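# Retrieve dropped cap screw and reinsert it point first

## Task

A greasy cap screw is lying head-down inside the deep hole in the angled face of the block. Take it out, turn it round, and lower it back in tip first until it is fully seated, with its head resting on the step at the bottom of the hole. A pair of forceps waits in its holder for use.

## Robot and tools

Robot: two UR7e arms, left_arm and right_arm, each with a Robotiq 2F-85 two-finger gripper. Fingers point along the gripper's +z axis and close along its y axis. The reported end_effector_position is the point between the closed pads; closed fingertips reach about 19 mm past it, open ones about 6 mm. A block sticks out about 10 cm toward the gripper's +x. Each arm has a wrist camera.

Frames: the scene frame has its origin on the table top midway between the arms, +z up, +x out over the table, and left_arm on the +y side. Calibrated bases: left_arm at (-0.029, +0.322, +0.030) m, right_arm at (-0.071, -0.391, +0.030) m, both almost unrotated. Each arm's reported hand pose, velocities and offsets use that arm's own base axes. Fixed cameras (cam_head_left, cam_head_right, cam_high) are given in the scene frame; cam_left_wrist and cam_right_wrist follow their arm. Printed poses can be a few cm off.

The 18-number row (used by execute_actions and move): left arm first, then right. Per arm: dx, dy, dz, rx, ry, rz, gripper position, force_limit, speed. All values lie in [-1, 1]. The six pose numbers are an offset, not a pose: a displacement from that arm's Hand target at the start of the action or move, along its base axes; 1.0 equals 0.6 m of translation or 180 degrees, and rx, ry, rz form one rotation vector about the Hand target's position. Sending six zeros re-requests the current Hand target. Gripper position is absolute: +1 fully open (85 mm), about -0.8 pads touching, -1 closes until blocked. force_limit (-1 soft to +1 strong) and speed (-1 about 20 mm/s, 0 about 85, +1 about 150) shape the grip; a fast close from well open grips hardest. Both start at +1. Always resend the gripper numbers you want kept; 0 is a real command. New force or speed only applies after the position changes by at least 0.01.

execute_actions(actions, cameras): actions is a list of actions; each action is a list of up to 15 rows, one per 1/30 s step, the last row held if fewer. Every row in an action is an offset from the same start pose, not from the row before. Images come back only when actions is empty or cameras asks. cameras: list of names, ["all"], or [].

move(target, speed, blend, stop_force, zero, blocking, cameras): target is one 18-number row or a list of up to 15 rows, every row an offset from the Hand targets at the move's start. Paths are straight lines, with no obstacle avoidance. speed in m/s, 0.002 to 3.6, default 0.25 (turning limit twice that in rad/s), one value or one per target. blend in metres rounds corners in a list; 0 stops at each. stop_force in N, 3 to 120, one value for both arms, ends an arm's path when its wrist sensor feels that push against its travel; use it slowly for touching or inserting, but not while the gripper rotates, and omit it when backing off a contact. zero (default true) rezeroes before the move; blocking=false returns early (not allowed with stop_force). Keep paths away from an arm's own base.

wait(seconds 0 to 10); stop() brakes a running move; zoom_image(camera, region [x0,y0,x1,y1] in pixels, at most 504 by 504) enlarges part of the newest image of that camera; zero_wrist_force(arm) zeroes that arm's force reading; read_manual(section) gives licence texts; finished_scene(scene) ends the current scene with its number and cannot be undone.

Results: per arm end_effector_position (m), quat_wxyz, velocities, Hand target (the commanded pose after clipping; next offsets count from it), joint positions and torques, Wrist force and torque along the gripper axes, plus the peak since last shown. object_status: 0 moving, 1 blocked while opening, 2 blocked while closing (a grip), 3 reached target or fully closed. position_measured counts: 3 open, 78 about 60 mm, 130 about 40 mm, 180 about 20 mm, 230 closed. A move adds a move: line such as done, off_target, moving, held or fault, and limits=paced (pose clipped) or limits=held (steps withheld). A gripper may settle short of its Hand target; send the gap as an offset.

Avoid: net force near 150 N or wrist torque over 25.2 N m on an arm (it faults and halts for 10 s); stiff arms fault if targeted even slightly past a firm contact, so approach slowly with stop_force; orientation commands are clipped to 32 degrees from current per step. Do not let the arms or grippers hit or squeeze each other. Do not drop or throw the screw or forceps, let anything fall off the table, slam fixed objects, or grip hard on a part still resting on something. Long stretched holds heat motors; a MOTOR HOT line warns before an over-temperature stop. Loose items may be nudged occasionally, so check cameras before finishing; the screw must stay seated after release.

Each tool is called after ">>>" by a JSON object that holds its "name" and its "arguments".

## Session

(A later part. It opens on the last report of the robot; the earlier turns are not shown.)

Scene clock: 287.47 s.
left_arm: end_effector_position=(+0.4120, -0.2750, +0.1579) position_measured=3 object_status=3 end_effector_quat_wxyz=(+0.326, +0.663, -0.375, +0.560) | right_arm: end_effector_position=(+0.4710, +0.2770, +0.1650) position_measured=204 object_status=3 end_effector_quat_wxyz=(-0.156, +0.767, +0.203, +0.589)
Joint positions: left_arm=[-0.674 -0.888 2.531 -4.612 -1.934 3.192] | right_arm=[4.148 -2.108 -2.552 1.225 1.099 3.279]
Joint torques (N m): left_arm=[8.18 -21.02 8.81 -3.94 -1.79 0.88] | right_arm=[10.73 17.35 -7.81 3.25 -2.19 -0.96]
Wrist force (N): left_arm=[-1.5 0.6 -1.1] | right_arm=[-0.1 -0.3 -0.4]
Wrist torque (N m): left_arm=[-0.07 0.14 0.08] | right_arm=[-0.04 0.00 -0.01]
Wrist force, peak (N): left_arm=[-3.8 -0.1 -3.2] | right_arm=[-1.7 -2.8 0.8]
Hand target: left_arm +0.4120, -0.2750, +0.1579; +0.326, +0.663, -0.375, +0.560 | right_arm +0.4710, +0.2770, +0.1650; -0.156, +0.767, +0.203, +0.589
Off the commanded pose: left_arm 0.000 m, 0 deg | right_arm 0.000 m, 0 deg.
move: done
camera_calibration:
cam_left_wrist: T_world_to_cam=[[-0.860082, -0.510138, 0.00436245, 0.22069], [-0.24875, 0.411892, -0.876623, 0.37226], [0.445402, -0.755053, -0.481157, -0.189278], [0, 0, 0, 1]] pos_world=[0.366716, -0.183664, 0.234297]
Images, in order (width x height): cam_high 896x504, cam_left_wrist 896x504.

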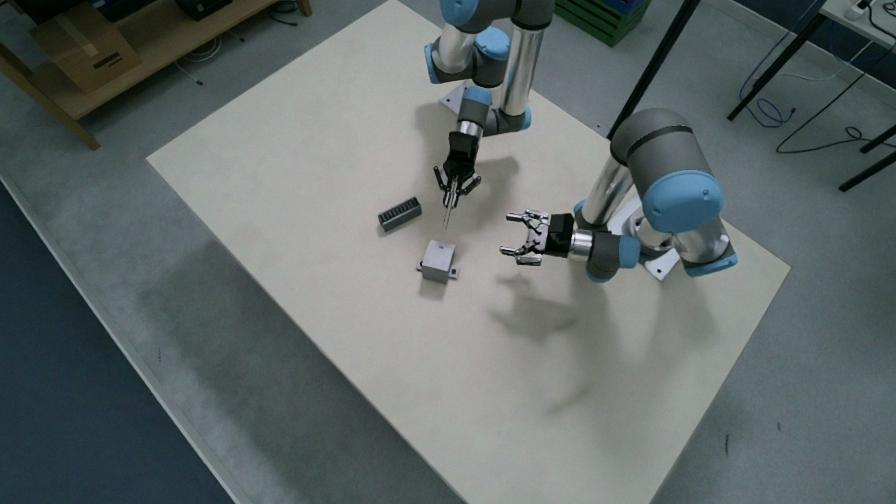

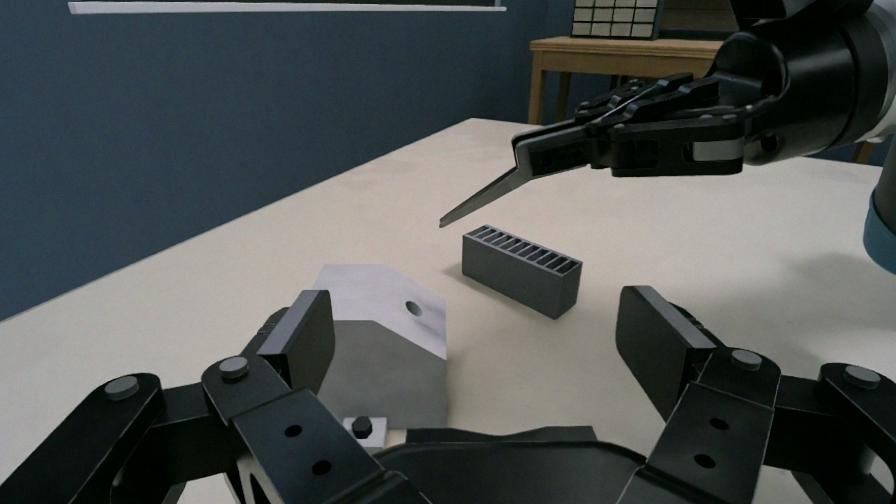

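>>> {"name": "move", "arguments": {"target": [0,0,0,0,0,0,1,1,1,0.0083,0.0045,-0.0133,-0.04935,0.087,0,-0.6,-0.2,-1], "speed": 0.08, "cameras": ["cam_left_wrist"]}}

>>> {"name": "zoom_image", "arguments": {"camera": "cam_left_wrist", "region": [380, 130, 630, 380]}}

Scene clock: 301.53 s.
left_arm: end_effector_position=(+0.4120, -0.2750, +0.1579) position_measured=3 object_status=3 end_effector_quat_wxyz=(+0.326, +0.663, -0.375, +0.560) | right_arm: end_effector_position=(+0.4761, +0.2797, +0.1571) position_measured=204 object_status=3 end_effector_quat_wxyz=(-0.122, +0.849, +0.224, +0.462)
Joint positions: left_arm=[-0.674 -0.888 2.531 -4.612 -1.934 3.192] | right_arm=[4.089 -1.801 -2.507 0.547 1.214 3.387]
Joint torques (N m): left_arm=[6.87 -20.94 8.65 -4.2 -0.92 0.69] | right_arm=[11.9 16.44 1.03 1.68 -2.15 -2.52]
Wrist force (N): left_arm=[-1.5 1.1 -1.2] | right_arm=[0.0 0.2 0.0]
Wrist torque (N m): left_arm=[0.01 0.13 0.08] | right_arm=[0.04 -0.11 -0.09]
Wrist force, peak (N): left_arm=[-1.8 1.0 -1.3] | right_arm=[0.5 0.5 0.1]
Hand target: left_arm +0.4120, -0.2750, +0.1579; +0.326, +0.663, -0.375, +0.560 | right_arm +0.4760, +0.2797, +0.1570; -0.122, +0.850, +0.224, +0.461
Off the commanded pose: left_arm 0.000 m, 0 deg | right_arm 0.000 m, 0 deg.
move: done
camera_calibration:
cam_left_wrist: T_world_to_cam=[[-0.860082, -0.510138, 0.00436245, 0.22069], [-0.24875, 0.411892, -0.876623, 0.37226], [0.445402, -0.755053, -0.481157, -0.189278], [0, 0, 0, 1]] pos_world=[0.366716, -0.183664, 0.234297]
Images, in order (width x height): cam_left_wrist 896x504.

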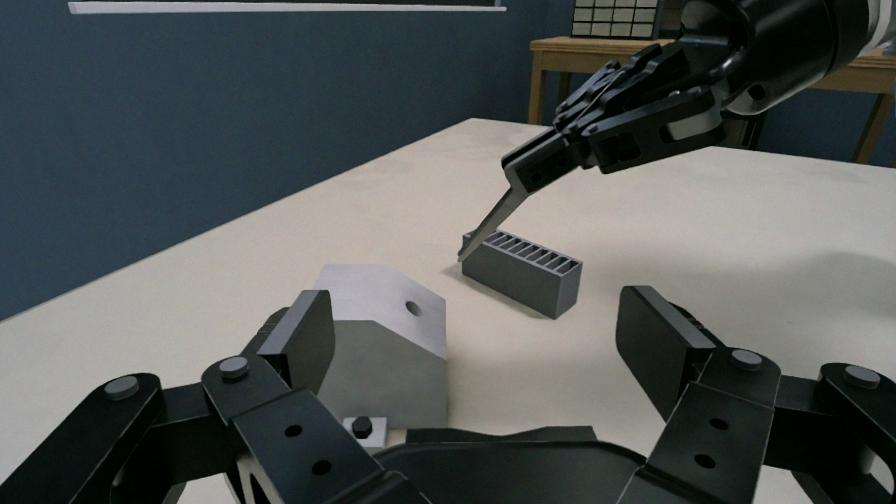

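Scaled by 2.016 from the camera's 896x504 image, which has a finer 1280x720 frame.

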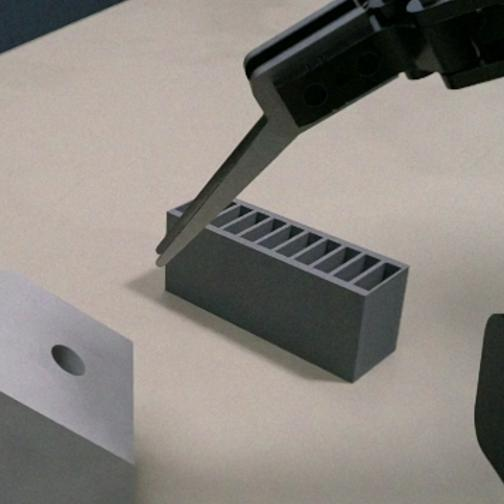

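>>> {"name": "move", "arguments": {"target": [[0.18,0.125,0.153,0.2116,-0.0486,-0.4567,1,1,1,0,0,0,0,0,0,-0.6,-0.2,-1],[0.29,-0.1017,0.0717,0.2116,-0.0486,-0.4567,1,1,1,0,0,0,0,0,0,-0.6,-0.2,-1]], "speed": 0.25, "cameras": ["cam_left_wrist","cam_high"]}}

>>> {"name": "zoom_image", "arguments": {"camera": "cam_left_wrist", "region": [360, 100, 600, 340]}}

Scene clock: 320.53 s.
left_arm: end_effector_position=(+0.4840, -0.2241, +0.2204) position_measured=3 object_status=3 end_effector_quat_wxyz=(-0.376, -0.441, +0.763, -0.286) | right_arm: end_effector_position=(+0.4760, +0.2797, +0.1570) position_measured=204 object_status=3 end_effector_quat_wxyz=(-0.122, +0.850, +0.224, +0.461)
Joint positions: left_arm=[-0.284 -1.304 1.819 -1.918 -2.546 5.04] | right_arm=[4.089 -1.801 -2.508 0.547 1.214 3.387]
Joint torques (N m): left_arm=[5.94 -44.91 -14.89 -3.92 -3.88 1] | right_arm=[13.35 14.56 1.5 3.97 -2.19 -2.47]
Wrist force (N): left_arm=[-1.0 1.0 -0.2] | right_arm=[-0.1 0.3 0.0]
Wrist torque (N m): left_arm=[0.09 0.11 0.09] | right_arm=[0.05 -0.10 -0.07]
Wrist force, peak (N): left_arm=[-2.3 1.9 -1.0] | right_arm=[0.1 0.6 0.2]
Hand target: left_arm +0.4840, -0.2241, +0.2205; -0.376, -0.441, +0.763, -0.286 (not the last commanded pose) | right_arm +0.4760, +0.2797, +0.1570; -0.122, +0.850, +0.224, +0.461
Off the commanded pose: left_arm 0.153 m, 30 deg | right_arm 0.000 m, 0 deg.
move: held (left_arm; a check stopped the path); path passed 0 of 2 targets; limits=held
pose unreachable (left arm): on one or more control steps of this call, first in action 0 (counted from 0), this arm could not follow its commanded pose, so it was not sent that pose on those steps. It may still have moved: this result reports where it is.
cause: moving toward the commanded pose would bring two parts of the arm too close to each other (its gripper and another part of the arm, with joints 4 (wrist 1) to 6 (wrist 3) between them, 3 mm apart when it was first held).
camera_calibration:
cam_left_wrist: T_world_to_cam=[[-0.887728, 0.44637, -0.112661, 0.561883], [0.420308, 0.685993, -0.593931, 0.0992356], [-0.187828, -0.574602, -0.796588, 0.263581], [0, 0, 0, 1]] pos_world=[0.506598, -0.167428, 0.332207]
Images, in order (width x height): cam_high 896x504, cam_left_wrist 896x504.

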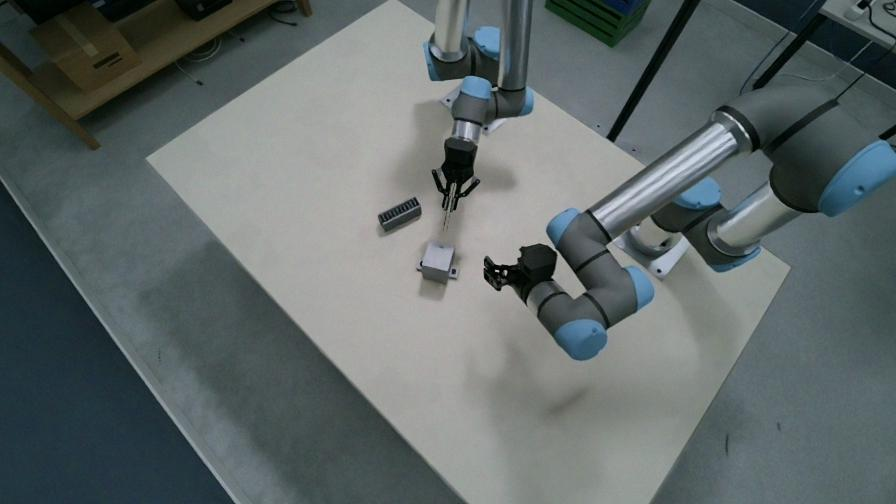

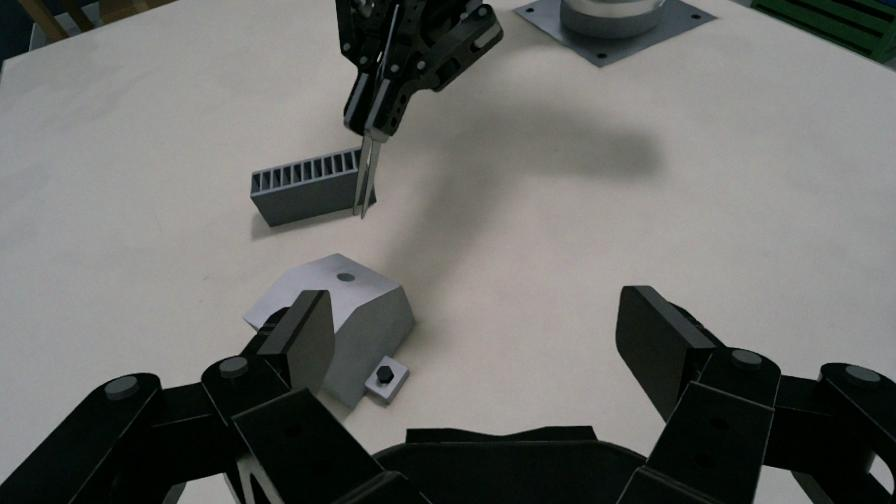

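Scaled by 2.100 from the camera's 896x504 image, which has a finer 1280x720 frame.

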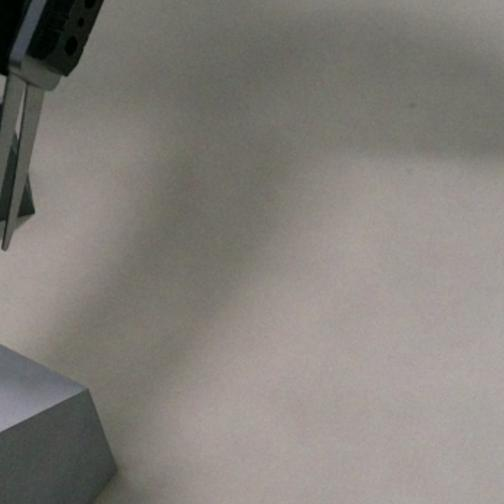

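>>> {"name": "zoom_image", "arguments": {"camera": "cam_left_wrist", "region": [300, 110, 440, 310]}}

Scaled by 2.520 from the camera's 896x504 image, which has a finer 1280x720 frame.

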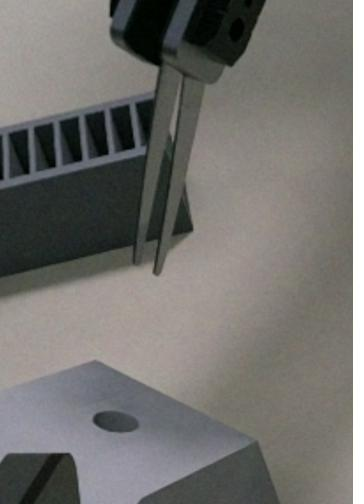

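>>> {"name": "move", "arguments": {"target": [0,0,0,0,0,0,1,1,1,0.0397,0.0185,-0.051,-0.0055,0.0097,0,-0.585,-0.2,-1], "speed": 0.06, "cameras": ["cam_left_wrist"]}}

>>> {"name": "zoom_image", "arguments": {"camera": "cam_left_wrist", "region": [300, 150, 420, 310]}}

Scene clock: 337.77 s.
left_arm: end_effector_position=(+0.4840, -0.2241, +0.2205) position_measured=3 object_status=3 end_effector_quat_wxyz=(-0.376, -0.441, +0.763, -0.286) | right_arm: end_effector_position=(+0.4999, +0.2908, +0.1265) position_measured=203 object_status=3 end_effector_quat_wxyz=(-0.118, +0.857, +0.226, +0.447)
Joint positions: left_arm=[-0.284 -1.304 1.819 -1.918 -2.546 5.041] | right_arm=[4.045 -1.921 -2.435 0.568 1.257 3.371]
Joint torques (N m): left_arm=[10.07 -45.68 -31.45 -1.75 -3.86 1.67] | right_arm=[13.57 33.13 0.68 2.17 -2.14 0.94]
Wrist force (N): left_arm=[-1.3 1.0 -0.1] | right_arm=[-0.1 0.2 -0.2]
Wrist torque (N m): left_arm=[0.08 0.15 0.08] | right_arm=[0.03 -0.11 -0.02]
Wrist force, peak (N): left_arm=[-1.4 1.3 -0.3] | right_arm=[-0.2 0.1 1.0]
Hand target: left_arm +0.4840, -0.2241, +0.2205; -0.376, -0.441, +0.763, -0.286 | right_arm +0.4998, +0.2908, +0.1264; -0.118, +0.857, +0.227, +0.447
Off the commanded pose: left_arm 0.000 m, 0 deg | right_arm 0.000 m, 0 deg.
move: done
camera_calibration:
cam_left_wrist: T_world_to_cam=[[-0.887717, 0.446353, -0.11282, 0.561883], [0.420381, 0.685938, -0.593943, 0.099125], [-0.187721, -0.574681, -0.796557, 0.26356], [0, 0, 0, 1]] pos_world=[0.506598, -0.167329, 0.332206]
Images, in order (width x height): cam_left_wrist 896x504.

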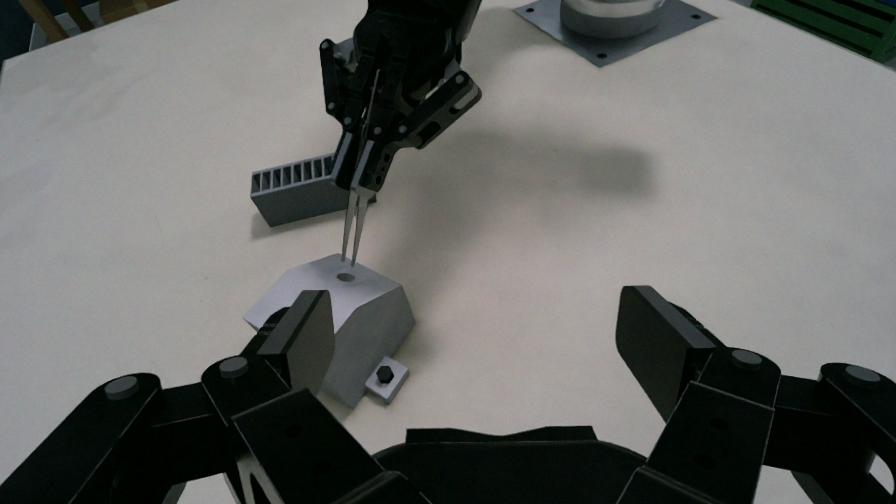

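Scaled by 3.150 from the camera's 896x504 image, which has a finer 1280x720 frame.

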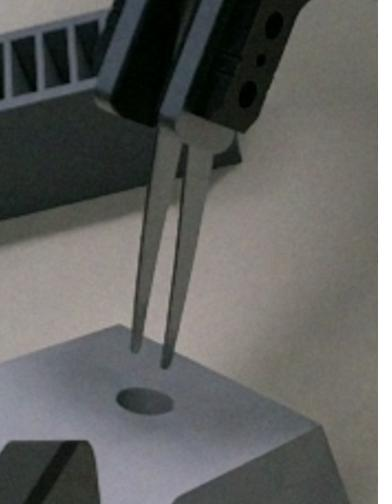

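>>> {"name": "move", "arguments": {"target": [0,0,0,0,0,0,1,1,1,0.0141,0.008,-0.0232,0,0,0,-0.575,-0.2,-1], "speed": 0.03, "stop_force": 5, "cameras": ["cam_left_wrist"]}}

>>> {"name": "zoom_image", "arguments": {"camera": "cam_left_wrist", "region": [300, 150, 420, 310]}}

Scene clock: 345.47 s.
left_arm: end_effector_position=(+0.4840, -0.2241, +0.2205) position_measured=3 object_status=3 end_effector_quat_wxyz=(-0.376, -0.441, +0.763, -0.286) | right_arm: end_effector_position=(+0.5083, +0.2956, +0.1125) position_measured=202 object_status=3 end_effector_quat_wxyz=(-0.118, +0.857, +0.227, +0.447)
Joint positions: left_arm=[-0.284 -1.304 1.819 -1.918 -2.546 5.041] | right_arm=[4.034 -1.981 -2.411 0.605 1.266 3.365]
Joint torques (N m): left_arm=[8.81 -44.46 -31.69 -1.94 -3.78 1.55] | right_arm=[12.03 36.48 -0.74 1.37 -2.12 2.35]
Wrist force (N): left_arm=[-1.4 1.3 -0.3] | right_arm=[0.3 0.2 0.1]
Wrist torque (N m): left_arm=[0.12 0.17 0.08] | right_arm=[0.03 -0.16 -0.02]
Wrist force, peak (N): left_arm=[-1.4 1.3 -0.2] | right_arm=[0.6 0.3 -0.7]
Hand target: left_arm +0.4840, -0.2241, +0.2205; -0.376, -0.441, +0.763, -0.286 | right_arm +0.5083, +0.2956, +0.1125; -0.118, +0.857, +0.227, +0.447
Off the commanded pose: left_arm 0.000 m, 0 deg | right_arm 0.000 m, 0 deg.
move: done
camera_calibration:
cam_left_wrist: T_world_to_cam=[[-0.887717, 0.446353, -0.11282, 0.561883], [0.420381, 0.685938, -0.593943, 0.099125], [-0.187721, -0.574681, -0.796557, 0.26356], [0, 0, 0, 1]] pos_world=[0.506598, -0.167329, 0.332206]
Images, in order (width x height): cam_left_wrist 896x504.

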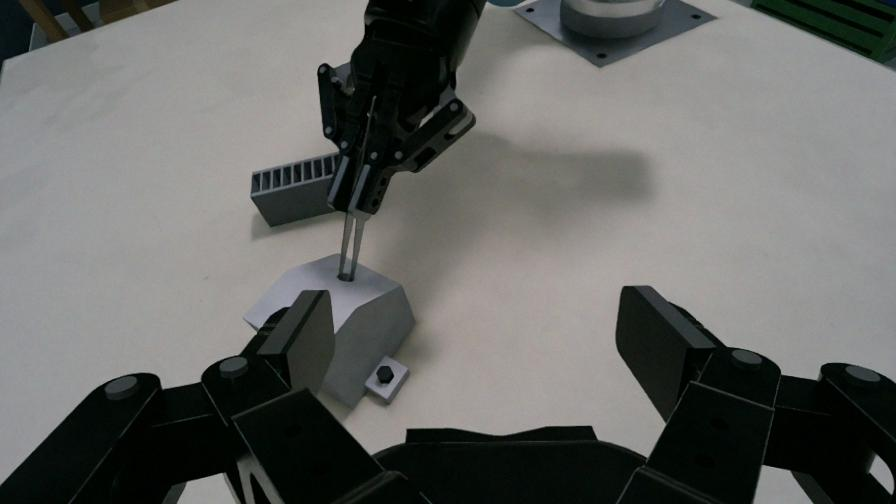

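Scaled by 3.150 from the camera's 896x504 image, which has a finer 1280x720 frame.

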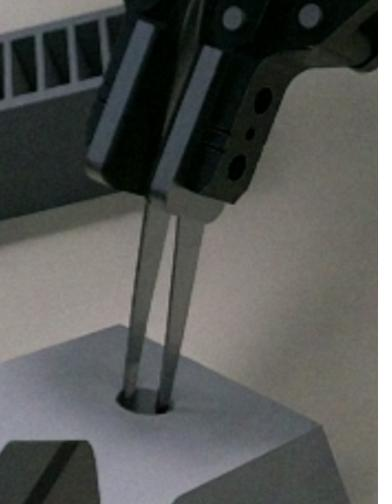

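>>> {"name": "move", "arguments": {"target": [0,0,0,0,0,0,1,1,1,0.0083,0.0047,-0.0137,0,0,0,-0.575,-0.2,-1], "speed": 0.02, "stop_force": 4, "cameras": ["cam_left_wrist"]}}

>>> {"name": "zoom_image", "arguments": {"camera": "cam_left_wrist", "region": [310, 200, 390, 300]}}

Scene clock: 351.77 s.
left_arm: end_effector_position=(+0.4840, -0.2241, +0.2205) position_measured=3 object_status=3 end_effector_quat_wxyz=(-0.376, -0.441, +0.763, -0.286) | right_arm: end_effector_position=(+0.5132, +0.2984, +0.1042) position_measured=202 object_status=3 end_effector_quat_wxyz=(-0.118, +0.857, +0.227, +0.447)
Joint positions: left_arm=[-0.284 -1.304 1.819 -1.918 -2.546 5.041] | right_arm=[4.029 -2.015 -2.395 0.625 1.27 3.361]
Joint torques (N m): left_arm=[9.87 -42.25 -30.62 -1.93 -4 1.5] | right_arm=[10.44 36.42 -1.65 1.33 -2.22 2.25]
Wrist force (N): left_arm=[-1.1 0.8 -0.3] | right_arm=[0.1 -0.1 0.3]
Wrist torque (N m): left_arm=[0.05 0.13 0.07] | right_arm=[0.00 -0.12 -0.02]
Wrist force, peak (N): left_arm=[-1.6 1.1 -0.3] | right_arm=[-0.5 0.4 -0.2]
Hand target: left_arm +0.4840, -0.2241, +0.2205; -0.376, -0.441, +0.763, -0.286 | right_arm +0.5132, +0.2984, +0.1042; -0.118, +0.857, +0.227, +0.447
Off the commanded pose: left_arm 0.000 m, 0 deg | right_arm 0.000 m, 0 deg.
move: done
camera_calibration:
cam_left_wrist: T_world_to_cam=[[-0.887717, 0.446353, -0.11282, 0.561883], [0.420381, 0.685938, -0.593943, 0.099125], [-0.187721, -0.574681, -0.796557, 0.26356], [0, 0, 0, 1]] pos_world=[0.506598, -0.167329, 0.332206]
Images, in order (width x height): cam_left_wrist 896x504.

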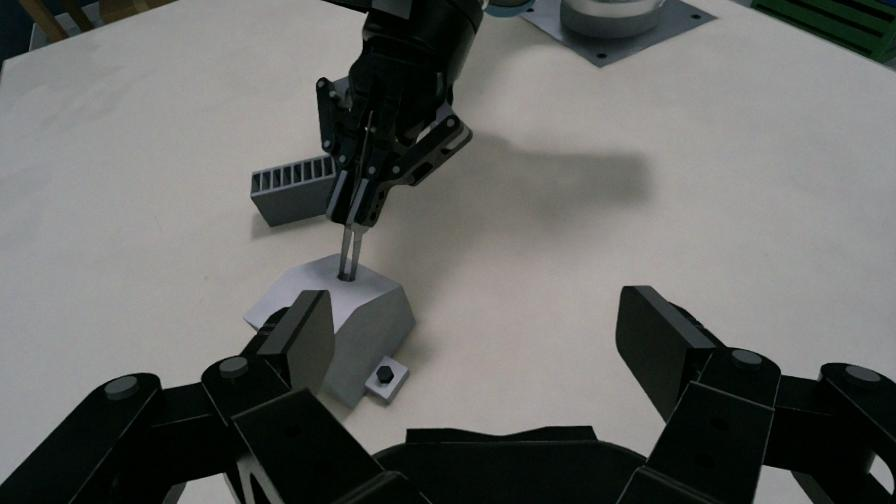

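Scaled by 5.040 from the camera's 896x504 image, which has a finer 1280x720 frame.

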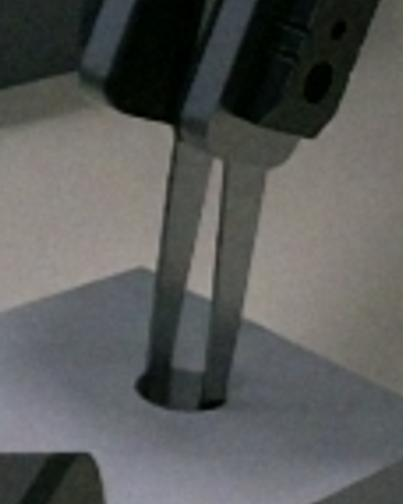

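>>> {"name": "move", "arguments": {"target": [0,0,0,0,0,0,1,1,1,0.0083,0.0047,-0.0137,0,0,0,-0.575,-0.2,-1], "speed": 0.02, "stop_force": 4, "cameras": ["cam_left_wrist"]}}

>>> {"name": "zoom_image", "arguments": {"camera": "cam_left_wrist", "region": [310, 200, 390, 300]}}

Scene clock: 355.73 s.
left_arm: end_effector_position=(+0.4840, -0.2241, +0.2205) position_measured=3 object_status=3 end_effector_quat_wxyz=(-0.376, -0.441, +0.763, -0.286) | right_arm: end_effector_position=(+0.5182, +0.3012, +0.0960) position_measured=202 object_status=3 end_effector_quat_wxyz=(-0.118, +0.857, +0.227, +0.447)
Joint positions: left_arm=[-0.284 -1.304 1.819 -1.918 -2.546 5.041] | right_arm=[4.023 -2.049 -2.379 0.644 1.275 3.357]
Joint torques (N m): left_arm=[8.07 -42.06 -30.32 -2.04 -3.74 1.36] | right_arm=[9.96 37.49 -1.91 1.39 -2.18 2.07]
Wrist force (N): left_arm=[-1.2 1.0 -0.4] | right_arm=[0.0 0.3 0.1]
Wrist torque (N m): left_arm=[0.07 0.13 0.08] | right_arm=[0.05 -0.10 -0.02]
Wrist force, peak (N): left_arm=[-1.5 1.2 -0.2] | right_arm=[0.4 0.6 0.2]
Hand target: left_arm +0.4840, -0.2241, +0.2205; -0.376, -0.441, +0.763, -0.286 | right_arm +0.5182, +0.3012, +0.0960; -0.118, +0.857, +0.227, +0.447
Off the commanded pose: left_arm 0.000 m, 0 deg | right_arm 0.000 m, 0 deg.
move: done
camera_calibration:
cam_left_wrist: T_world_to_cam=[[-0.887717, 0.446353, -0.11282, 0.561883], [0.420381, 0.685938, -0.593943, 0.099125], [-0.187721, -0.574681, -0.796557, 0.26356], [0, 0, 0, 1]] pos_world=[0.506598, -0.167329, 0.332206]
Images, in order (width x height): cam_left_wrist 896x504.

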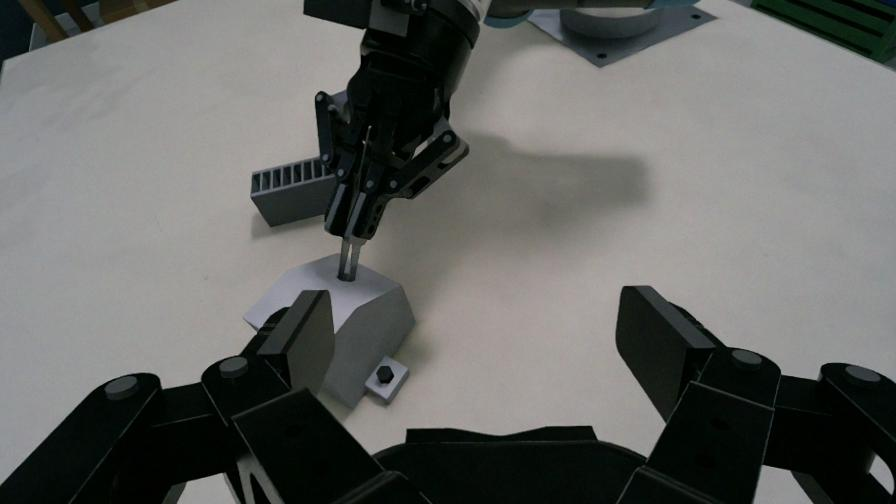

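Scaled by 5.040 from the camera's 896x504 image, which has a finer 1280x720 frame.

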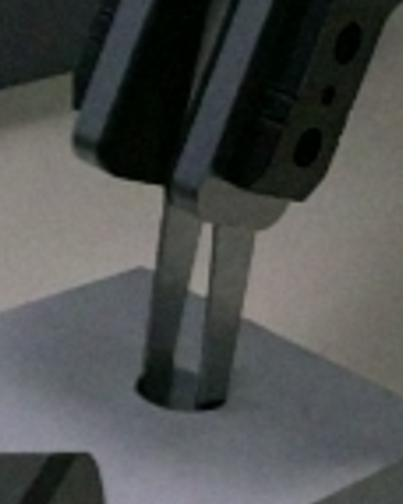

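>>> {"name": "move", "arguments": {"target": [0,0,0,0,0,0,1,1,1,0.0042,0.0024,-0.0069,0,0,0,-0.575,-0.2,-1], "speed": 0.02, "stop_force": 4}}

>>> {"name": "move", "arguments": {"target": [0,0,0,0,0,0,1,1,1,0,0,0,0,0,0,-1,0,-1], "cameras": ["cam_left_wrist"]}}

>>> {"name": "zoom_image", "arguments": {"camera": "cam_left_wrist", "region": [310, 200, 390, 300]}}

Scene clock: 361.07 s.
left_arm: end_effector_position=(+0.4840, -0.2241, +0.2205) position_measured=3 object_status=3 end_effector_quat_wxyz=(-0.376, -0.441, +0.763, -0.286) | right_arm: end_effector_position=(+0.5207, +0.3027, +0.0919) position_measured=202 object_status=3 end_effector_quat_wxyz=(-0.118, +0.857, +0.227, +0.447)
Joint positions: left_arm=[-0.284 -1.304 1.819 -1.918 -2.546 5.041] | right_arm=[4.02 -2.065 -2.371 0.652 1.277 3.356]
Joint torques (N m): left_arm=[9.61 -40.63 -30.33 -2 -4.12 1.56] | right_arm=[1.26 37.97 -2.37 1.29 -2.03 0.65]
Wrist force (N): left_arm=[-1.5 1.1 -0.1] | right_arm=[0.1 0.2 0.1]
Wrist torque (N m): left_arm=[0.10 0.17 0.08] | right_arm=[0.04 -0.11 -0.03]
Wrist force, peak (N): left_arm=[-1.5 1.1 -0.2] | right_arm=[0.5 0.3 -0.4]
Hand target: left_arm +0.4840, -0.2241, +0.2205; -0.376, -0.441, +0.763, -0.286 | right_arm +0.5207, +0.3027, +0.0919; -0.118, +0.857, +0.227, +0.447
Off the commanded pose: left_arm 0.000 m, 0 deg | right_arm 0.000 m, 0 deg.
move: done

Scene clock: 361.80 s.
left_arm: end_effector_position=(+0.4840, -0.2241, +0.2205) position_measured=3 object_status=3 end_effector_quat_wxyz=(-0.376, -0.441, +0.763, -0.286) | right_arm: end_effector_position=(+0.5208, +0.3026, +0.0919) position_measured=216 object_status=0 end_effector_quat_wxyz=(-0.118, +0.857, +0.227, +0.447)
Joint positions: left_arm=[-0.284 -1.304 1.819 -1.918 -2.546 5.041] | right_arm=[4.02 -2.065 -2.371 0.652 1.277 3.356]
Joint torques (N m): left_arm=[9.8 -41.54 -30.42 -2.07 -3.96 1.55] | right_arm=[10.04 38.19 -0.72 1.82 1.53 2.27]
Wrist force (N): left_arm=[-1.1 1.1 -0.3] | right_arm=[1.2 6.2 -1.5]
Wrist torque (N m): left_arm=[0.09 0.12 0.08] | right_arm=[-0.54 -0.17 -0.23]
Wrist force, peak (N): left_arm=[-1.5 1.2 -0.1] | right_arm=[0.5 6.8 -1.2]
Hand target: left_arm +0.4840, -0.2241, +0.2205; -0.376, -0.441, +0.763, -0.286 | right_arm +0.5207, +0.3027, +0.0919; -0.118, +0.857, +0.227, +0.447
Off the commanded pose: left_arm 0.000 m, 0 deg | right_arm 0.000 m, 0 deg.
move: done
camera_calibration:
cam_left_wrist: T_world_to_cam=[[-0.887717, 0.446353, -0.11282, 0.561883], [0.420381, 0.685938, -0.593943, 0.099125], [-0.187721, -0.574681, -0.796557, 0.26356], [0, 0, 0, 1]] pos_world=[0.506598, -0.167329, 0.332206]
Images, in order (width x height): cam_left_wrist 896x504.

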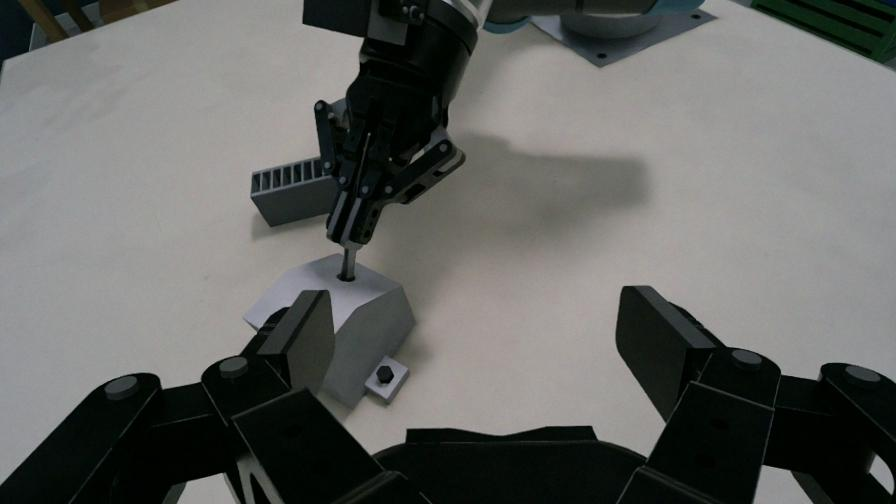

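Scaled by 5.040 from the camera's 896x504 image, which has a finer 1280x720 frame.

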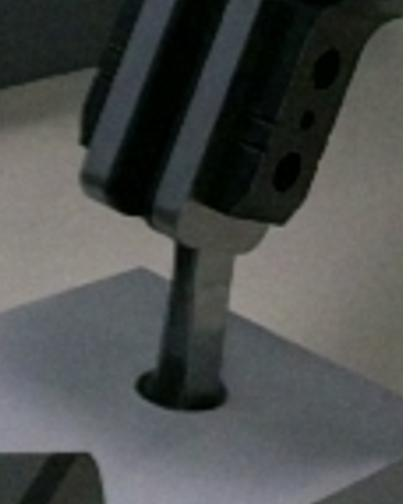

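>>> {"name": "wait", "arguments": {"seconds": 0.3}}

>>> {"name": "move", "arguments": {"target": [0,0,0,0,0,0,1,1,1,-0.0083,-0.0047,0.0137,0,0,0,-1,0,-1], "speed": 0.02, "cameras": ["cam_left_wrist"]}}

>>> {"name": "zoom_image", "arguments": {"camera": "cam_left_wrist", "region": [310, 200, 390, 300]}}

Scene clock: 366.90 s.
left_arm: end_effector_position=(+0.4840, -0.2241, +0.2205) position_measured=3 object_status=3 end_effector_quat_wxyz=(-0.376, -0.441, +0.763, -0.286) | right_arm: end_effector_position=(+0.5207, +0.3027, +0.0919) position_measured=216 object_status=2 end_effector_quat_wxyz=(-0.118, +0.857, +0.227, +0.447)
Joint positions: left_arm=[-0.284 -1.304 1.819 -1.918 -2.546 5.041] | right_arm=[4.02 -2.065 -2.371 0.652 1.277 3.356]
Joint torques (N m): left_arm=[9.31 -40.65 -29.5 -2.09 -3.77 1.56] | right_arm=[13.49 33.67 10.24 3.75 3.62 2.26]
Wrist force (N): left_arm=[-1.0 1.0 -0.2] | right_arm=[1.1 6.5 -1.3]
Wrist torque (N m): left_arm=[0.08 0.12 0.07] | right_arm=[-0.48 -0.14 -0.23]
Wrist force, peak (N): left_arm=[-1.5 1.0 -0.3] | right_arm=[0.4 7.0 -0.9]
Hand target: left_arm +0.4840, -0.2241, +0.2205; -0.376, -0.441, +0.763, -0.286 | right_arm +0.5207, +0.3027, +0.0919; -0.118, +0.857, +0.227, +0.447
Tool commands: left_gripper/position=+1.0 left_gripper/force_limit=+1.0 left_gripper/speed=+1.0 right_gripper/position=-1.0 right_gripper/force_limit=+0.0 right_gripper/speed=-1.0
Off the commanded pose: left_arm 0.000 m, 0 deg | right_arm 0.000 m, 0 deg.
wait: 0.30 s; at rest from the start

Scene clock: 367.67 s.
left_arm: end_effector_position=(+0.4840, -0.2241, +0.2205) position_measured=3 object_status=3 end_effector_quat_wxyz=(-0.376, -0.441, +0.763, -0.286) | right_arm: end_effector_position=(+0.5156, +0.2998, +0.1001) position_measured=216 object_status=2 end_effector_quat_wxyz=(-0.118, +0.858, +0.227, +0.446)
Joint positions: left_arm=[-0.284 -1.304 1.819 -1.918 -2.546 5.041] | right_arm=[4.026 -2.032 -2.387 0.634 1.273 3.359]
Joint torques (N m): left_arm=[8.55 -40.48 -30.06 -2.16 -4 1.5] | right_arm=[8.33 19.75 21.63 4.68 0.97 1.91]
Wrist force (N): left_arm=[-1.3 1.0 -0.2] | right_arm=[0.4 5.6 -0.3]
Wrist torque (N m): left_arm=[0.07 0.15 0.08] | right_arm=[-0.44 -0.12 -0.29]
Wrist force, peak (N): left_arm=[-1.4 1.2 -0.2] | right_arm=[-1.0 6.8 1.4]
Hand target: left_arm +0.4840, -0.2241, +0.2205; -0.376, -0.441, +0.763, -0.286 | right_arm +0.5158, +0.2999, +0.1001; -0.118, +0.857, +0.227, +0.447
Off the commanded pose: left_arm 0.000 m, 0 deg | right_arm 0.000 m, 0 deg.
move: done
camera_calibration:
cam_left_wrist: T_world_to_cam=[[-0.887717, 0.446353, -0.11282, 0.561883], [0.420381, 0.685938, -0.593943, 0.099125], [-0.187721, -0.574681, -0.796557, 0.26356], [0, 0, 0, 1]] pos_world=[0.506598, -0.167329, 0.332206]
Images, in order (width x height): cam_left_wrist 896x504.

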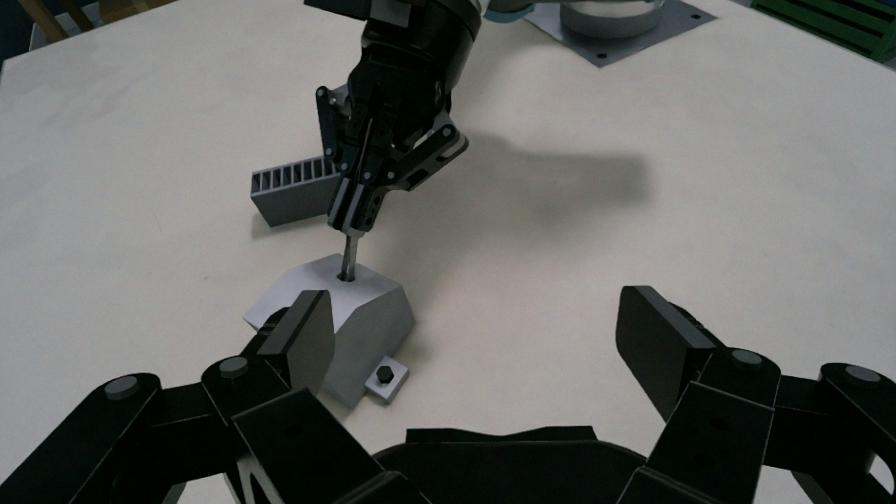

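Scaled by 5.040 from the camera's 896x504 image, which has a finer 1280x720 frame.

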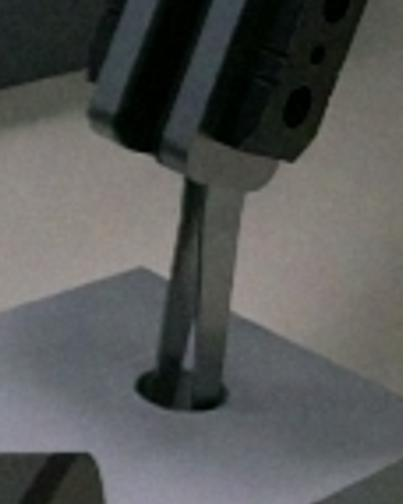

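>>> {"name": "move", "arguments": {"target": [0,0,0,0,0,0,1,1,1,-0.0241,-0.0155,0.041,0,0,0,-1,0,-1], "speed": 0.03, "cameras": ["cam_left_wrist"]}}

>>> {"name": "zoom_image", "arguments": {"camera": "cam_left_wrist", "region": [310, 180, 410, 300]}}

Scene clock: 376.83 s.
left_arm: end_effector_position=(+0.4840, -0.2241, +0.2205) position_measured=3 object_status=3 end_effector_quat_wxyz=(-0.376, -0.441, +0.763, -0.286) | right_arm: end_effector_position=(+0.5011, +0.2905, +0.1246) position_measured=216 object_status=2 end_effector_quat_wxyz=(-0.118, +0.858, +0.227, +0.446)
Joint positions: left_arm=[-0.284 -1.304 1.819 -1.918 -2.546 5.041] | right_arm=[4.041 -1.928 -2.433 0.573 1.26 3.369]
Joint torques (N m): left_arm=[9.16 -38.76 -30.36 -2.19 -3.75 1.27] | right_arm=[1.4 17.94 28.68 4.91 0.11 1.31]
Wrist force (N): left_arm=[-1.3 1.0 0.0] | right_arm=[0.3 2.1 -0.1]
Wrist torque (N m): left_arm=[0.08 0.14 0.07] | right_arm=[-0.08 -0.12 -0.16]
Wrist force, peak (N): left_arm=[-1.5 1.2 -0.3] | right_arm=[-0.5 7.1 -0.3]
Hand target: left_arm +0.4840, -0.2241, +0.2205; -0.376, -0.441, +0.763, -0.286 | right_arm +0.5013, +0.2906, +0.1247; -0.118, +0.857, +0.227, +0.447
Off the commanded pose: left_arm 0.000 m, 0 deg | right_arm 0.000 m, 0 deg.
move: done
camera_calibration:
cam_left_wrist: T_world_to_cam=[[-0.887717, 0.446353, -0.11282, 0.561883], [0.420381, 0.685938, -0.593943, 0.099125], [-0.187721, -0.574681, -0.796557, 0.26356], [0, 0, 0, 1]] pos_world=[0.506598, -0.167329, 0.332206]
Images, in order (width x height): cam_left_wrist 896x504.

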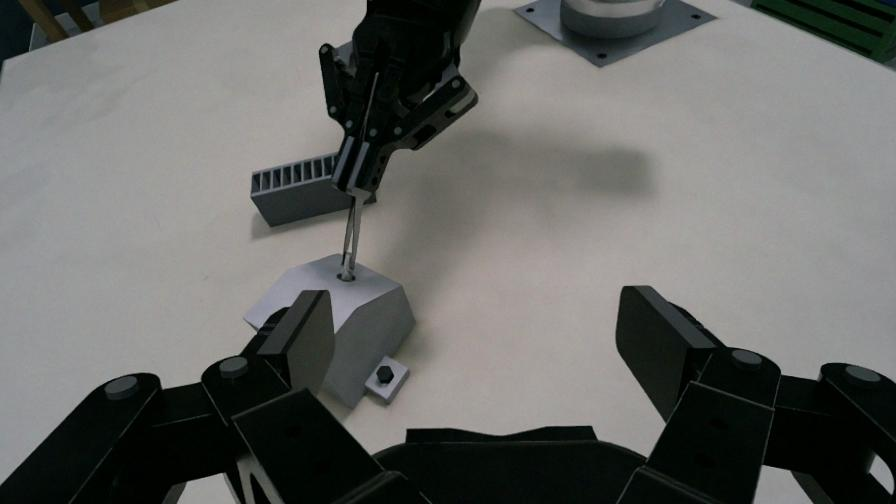

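Scaled by 4.200 from the camera's 896x504 image, which has a finer 1280x720 frame.

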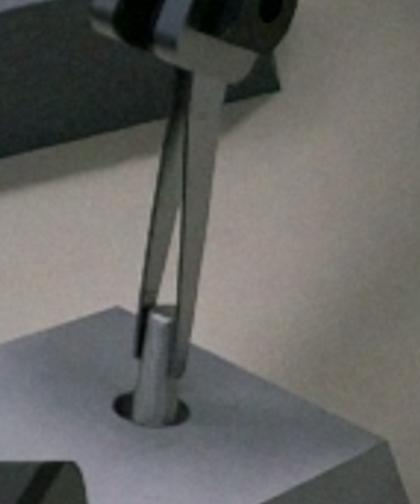

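>>> {"name": "move", "arguments": {"target": [0,0,0,0,0,0,1,1,1,-0.0416,-0.0236,0.0683,0,0,0,-1,0,-1], "speed": 0.04, "cameras": ["cam_left_wrist"]}}

>>> {"name": "zoom_image", "arguments": {"camera": "cam_left_wrist", "region": [310, 120, 430, 300]}}

Scene clock: 381.07 s.
left_arm: end_effector_position=(+0.4840, -0.2241, +0.2205) position_measured=3 object_status=3 end_effector_quat_wxyz=(-0.376, -0.441, +0.763, -0.286) | right_arm: end_effector_position=(+0.4762, +0.2764, +0.1655) position_measured=216 object_status=2 end_effector_quat_wxyz=(-0.118, +0.858, +0.227, +0.446)
Joint positions: left_arm=[-0.284 -1.304 1.819 -1.918 -2.546 5.041] | right_arm=[4.075 -1.739 -2.493 0.437 1.233 3.391]
Joint torques (N m): left_arm=[9.29 -38.26 -29.49 -2.07 -3.83 1.45] | right_arm=[-9 12.05 31.44 4.68 1.39 -0.16]
Wrist force (N): left_arm=[-1.1 1.0 -0.2] | right_arm=[-0.1 0.3 0.0]
Wrist torque (N m): left_arm=[0.07 0.12 0.08] | right_arm=[0.06 -0.14 -0.11]
Wrist force, peak (N): left_arm=[-1.4 1.2 -0.2] | right_arm=[-0.3 3.3 0.5]
Hand target: left_arm +0.4840, -0.2241, +0.2205; -0.376, -0.441, +0.763, -0.286 | right_arm +0.4763, +0.2764, +0.1657; -0.118, +0.857, +0.227, +0.447
Off the commanded pose: left_arm 0.000 m, 0 deg | right_arm 0.000 m, 0 deg.
move: done
camera_calibration:
cam_left_wrist: T_world_to_cam=[[-0.887717, 0.446353, -0.11282, 0.561883], [0.420381, 0.685938, -0.593943, 0.099125], [-0.187721, -0.574681, -0.796557, 0.26356], [0, 0, 0, 1]] pos_world=[0.506598, -0.167329, 0.332206]
Images, in order (width x height): cam_left_wrist 896x504.

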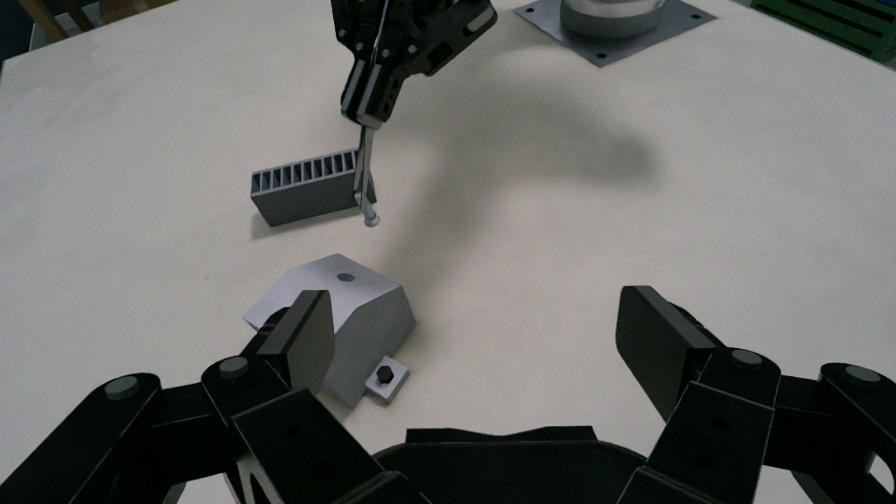

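Scaled by 2.800 from the camera's 896x504 image, which has a finer 1280x720 frame.

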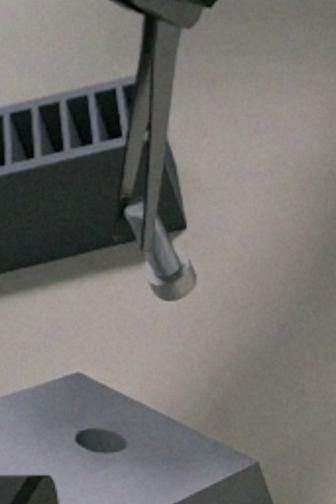

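>>> {"name": "move", "arguments": {"target": [0,0,0,0,0,0,1,1,1,0,0,0.14,0,0,0,-1,0,-1], "speed": 0.08, "cameras": ["cam_left_wrist"]}}

>>> {"name": "zoom_image", "arguments": {"camera": "cam_left_wrist", "region": [250, 20, 390, 180]}}

Scene clock: 403.33 s.
left_arm: end_effector_position=(+0.4840, -0.2241, +0.2205) position_measured=3 object_status=3 end_effector_quat_wxyz=(-0.376, -0.441, +0.763, -0.286) | right_arm: end_effector_position=(+0.4764, +0.2764, +0.2498) position_measured=216 object_status=2 end_effector_quat_wxyz=(-0.119, +0.857, +0.226, +0.447)
Joint positions: left_arm=[-0.284 -1.304 1.819 -1.918 -2.546 5.041] | right_arm=[4.075 -1.492 -2.403 0.101 1.233 3.391]
Joint torques (N m): left_arm=[8.03 -36.57 -29.25 -2.21 -3.88 1.2] | right_arm=[5.06 18.05 8.92 2.1 -0.18 2]
Wrist force (N): left_arm=[-1.2 0.9 -0.4] | right_arm=[-0.3 0.1 0.3]
Wrist torque (N m): left_arm=[0.08 0.13 0.08] | right_arm=[0.02 -0.12 -0.09]
Wrist force, peak (N): left_arm=[-1.5 1.2 -0.1] | right_arm=[-1.7 0.2 0.8]
Hand target: left_arm +0.4840, -0.2241, +0.2205; -0.376, -0.441, +0.763, -0.286 | right_arm +0.4763, +0.2764, +0.2497; -0.118, +0.857, +0.227, +0.447
Off the commanded pose: left_arm 0.000 m, 0 deg | right_arm 0.000 m, 0 deg.
move: done
camera_calibration:
cam_left_wrist: T_world_to_cam=[[-0.887717, 0.446353, -0.11282, 0.561883], [0.420381, 0.685938, -0.593943, 0.099125], [-0.187721, -0.574681, -0.796557, 0.26356], [0, 0, 0, 1]] pos_world=[0.506598, -0.167329, 0.332206]
Images, in order (width x height): cam_left_wrist 896x504.

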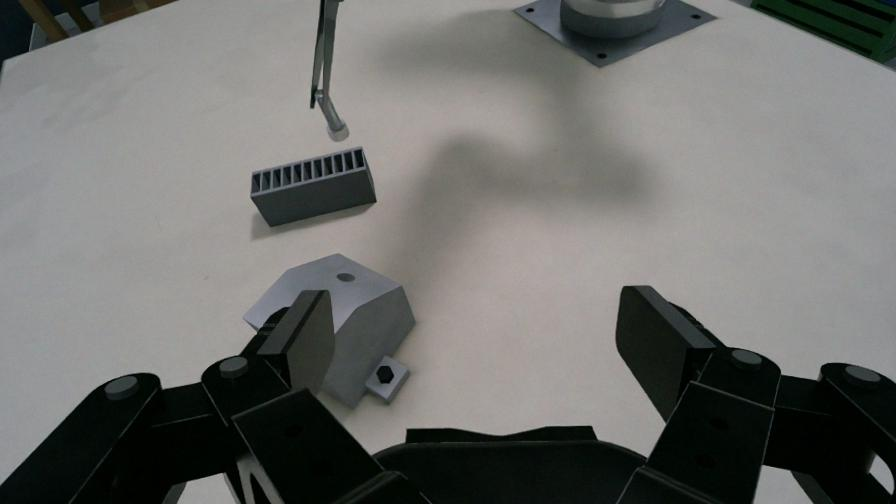

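Scaled by 3.150 from the camera's 896x504 image, which has a finer 1280x720 frame.

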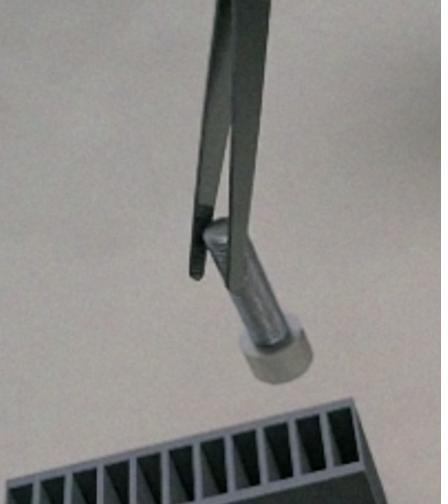

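>>> {"name": "move", "arguments": {"target": [-0.19,0.057,0.033,-0.1433,0.0336,0.3058,1,1,1,0,0,0,0,0,0,-1,0,-1], "speed": 0.35}}

>>> {"name": "move", "arguments": {"target": [0,0,0.03,-0.2495,0.429,0.04,1,1,1,0,0,0,0,0,0,-1,0,-1], "speed": 0.4}}

>>> {"name": "move", "arguments": {"target": [0,0,0,-0.2495,0.429,0.04,1,1,1,0,0,0,0,0,0,-1,0,-1], "speed": 0.4, "cameras": ["cam_left_wrist","cam_high"]}}

Scene clock: 434.27 s.
left_arm: end_effector_position=(+0.3701, -0.1899, +0.2403) position_measured=3 object_status=3 end_effector_quat_wxyz=(+0.326, +0.663, -0.375, +0.560) | right_arm: end_effector_position=(+0.4763, +0.2764, +0.2497) position_measured=216 object_status=2 end_effector_quat_wxyz=(-0.118, +0.857, +0.227, +0.447)
Joint positions: left_arm=[-0.458 -1.284 2.688 -4.355 -2.146 3.234] | right_arm=[4.075 -1.492 -2.404 0.101 1.233 3.391]
Joint torques (N m): left_arm=[-6.77 -27.52 4.14 -3.99 1.94 -2.05] | right_arm=[9.62 16.47 9.47 3.79 -2.23 -2.17]
Wrist force (N): left_arm=[-1.2 0.7 -1.3] | right_arm=[-0.2 0.0 0.3]
Wrist torque (N m): left_arm=[-0.03 0.08 0.02] | right_arm=[0.01 -0.13 -0.09]
Wrist force, peak (N): left_arm=[-1.7 1.9 -2.2] | right_arm=[-0.6 0.0 0.6]
Hand target: left_arm +0.3700, -0.1899, +0.2403; +0.326, +0.663, -0.375, +0.560 | right_arm +0.4763, +0.2764, +0.2497; -0.118, +0.857, +0.227, +0.447
Off the commanded pose: left_arm 0.000 m, 0 deg | right_arm 0.000 m, 0 deg.
move: done

Scene clock: 436.77 s.
left_arm: end_effector_position=(+0.3701, -0.1898, +0.2582) position_measured=3 object_status=3 end_effector_quat_wxyz=(+0.661, +0.716, +0.167, +0.146) end_effector_velocity=(-0.001, -0.001, +0.000) end_effector_angular_velocity=(-0.003, +0.004, -0.002) | right_arm: end_effector_position=(+0.4763, +0.2764, +0.2497) position_measured=216 object_status=2 end_effector_quat_wxyz=(-0.118, +0.857, +0.227, +0.447)
Joint positions: left_arm=[-0.375 -1.242 2.613 -4.399 -2.316 1.635] | right_arm=[4.075 -1.492 -2.404 0.101 1.233 3.391]
Joint velocities: left_arm=[-0.003 -0.001 0.001 -0.001 0 -0.006] | right_arm=[within noise]
Joint torques (N m): left_arm=[-7.91 -31.57 -1.06 -0.77 1.92 -1.61] | right_arm=[9.88 11.41 9.39 3.9 -2.19 -2.14]
Wrist force (N): left_arm=[0.5 -2.8 -1.4] | right_arm=[-0.5 0.2 0.4]
Wrist torque (N m): left_arm=[-0.45 -0.11 -0.21] | right_arm=[0.03 -0.09 -0.09]
Wrist force, peak (N): left_arm=[0.5 -3.0 -1.7] | right_arm=[-0.5 0.2 0.6]
Hand target: left_arm +0.3700, -0.1899, +0.2583; +0.661, +0.716, +0.167, +0.146 | right_arm +0.4763, +0.2764, +0.2497; -0.118, +0.857, +0.227, +0.447
Off the commanded pose: left_arm 0.000 m, 0 deg | right_arm 0.000 m, 0 deg.
move: done

Scene clock: 439.27 s.
left_arm: end_effector_position=(+0.3700, -0.1899, +0.2582) position_measured=3 object_status=3 end_effector_quat_wxyz=(+0.612, +0.354, +0.612, -0.353) end_effector_velocity=(+0.001, +0.001, +0.000) end_effector_angular_velocity=(-0.003, +0.004, +0.002) | right_arm: end_effector_position=(+0.4763, +0.2764, +0.2497) position_measured=216 object_status=2 end_effector_quat_wxyz=(-0.118, +0.857, +0.227, +0.447)
Joint positions: left_arm=[-0.444 -1.147 2.643 -4.637 -2.174 0.001] | right_arm=[4.075 -1.492 -2.404 0.101 1.233 3.391]
Joint velocities: left_arm=[0.002 0 -0.001 0.001 0 -0.005] | right_arm=[within noise]
Joint torques (N m): left_arm=[9.87 -25.71 -12.09 -0.51 -2.2 -1.72] | right_arm=[9.6 11.11 9.61 4 -2.22 -2.18]
Wrist force (N): left_arm=[1.8 -1.4 -2.0] | right_arm=[-0.3 0.1 0.4]
Wrist torque (N m): left_arm=[-0.38 0.00 -0.42] | right_arm=[0.02 -0.11 -0.09]
Wrist force, peak (N): left_arm=[1.3 -3.4 -1.8] | right_arm=[-0.5 0.0 0.5]
Hand target: left_arm +0.3700, -0.1899, +0.2583; +0.612, +0.354, +0.612, -0.353 | right_arm +0.4763, +0.2764, +0.2497; -0.118, +0.857, +0.227, +0.447
Off the commanded pose: left_arm 0.000 m, 0 deg | right_arm 0.000 m, 0 deg.
move: done
camera_calibration:
cam_left_wrist: T_world_to_cam=[[0.868652, 0.495373, 0.00702738, -0.221862], [-0.170784, 0.286099, 0.942858, -0.107919], [0.465056, -0.820215, 0.333122, -0.28802], [0, 0, 0, 1]] pos_world=[0.308236, -0.0954584, 0.199257]
Images, in order (width x height): cam_high 896x504, cam_left_wrist 896x504.

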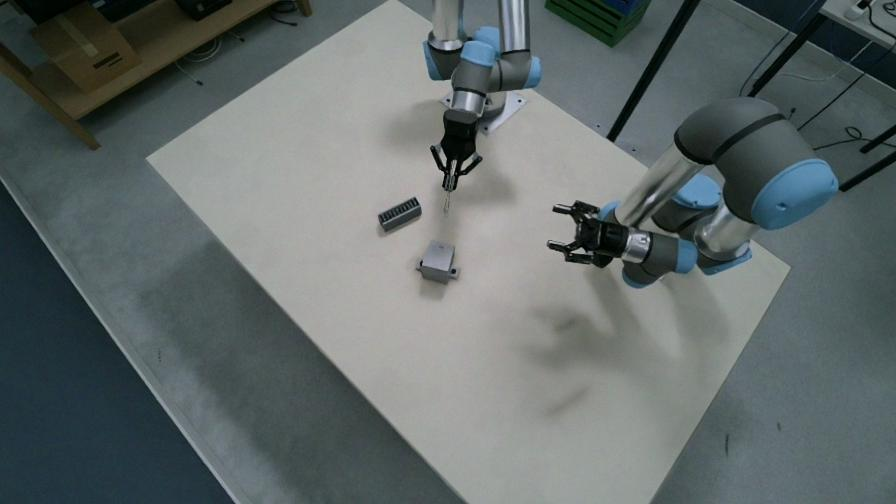

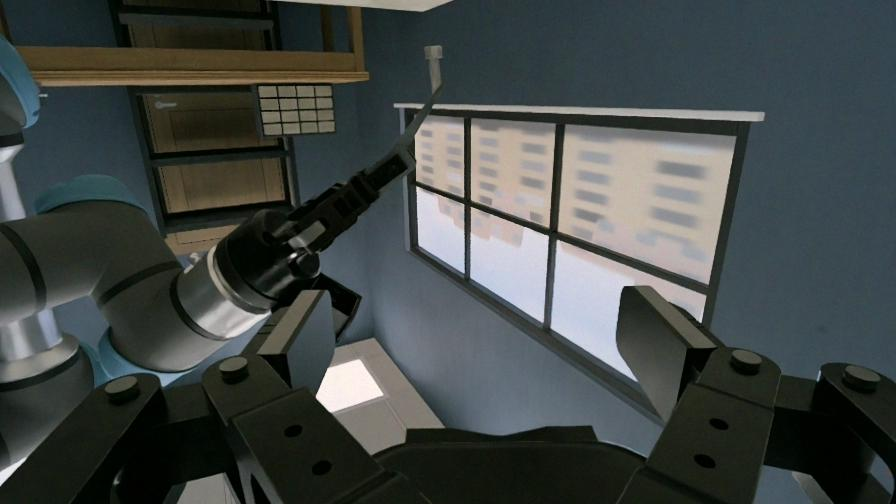

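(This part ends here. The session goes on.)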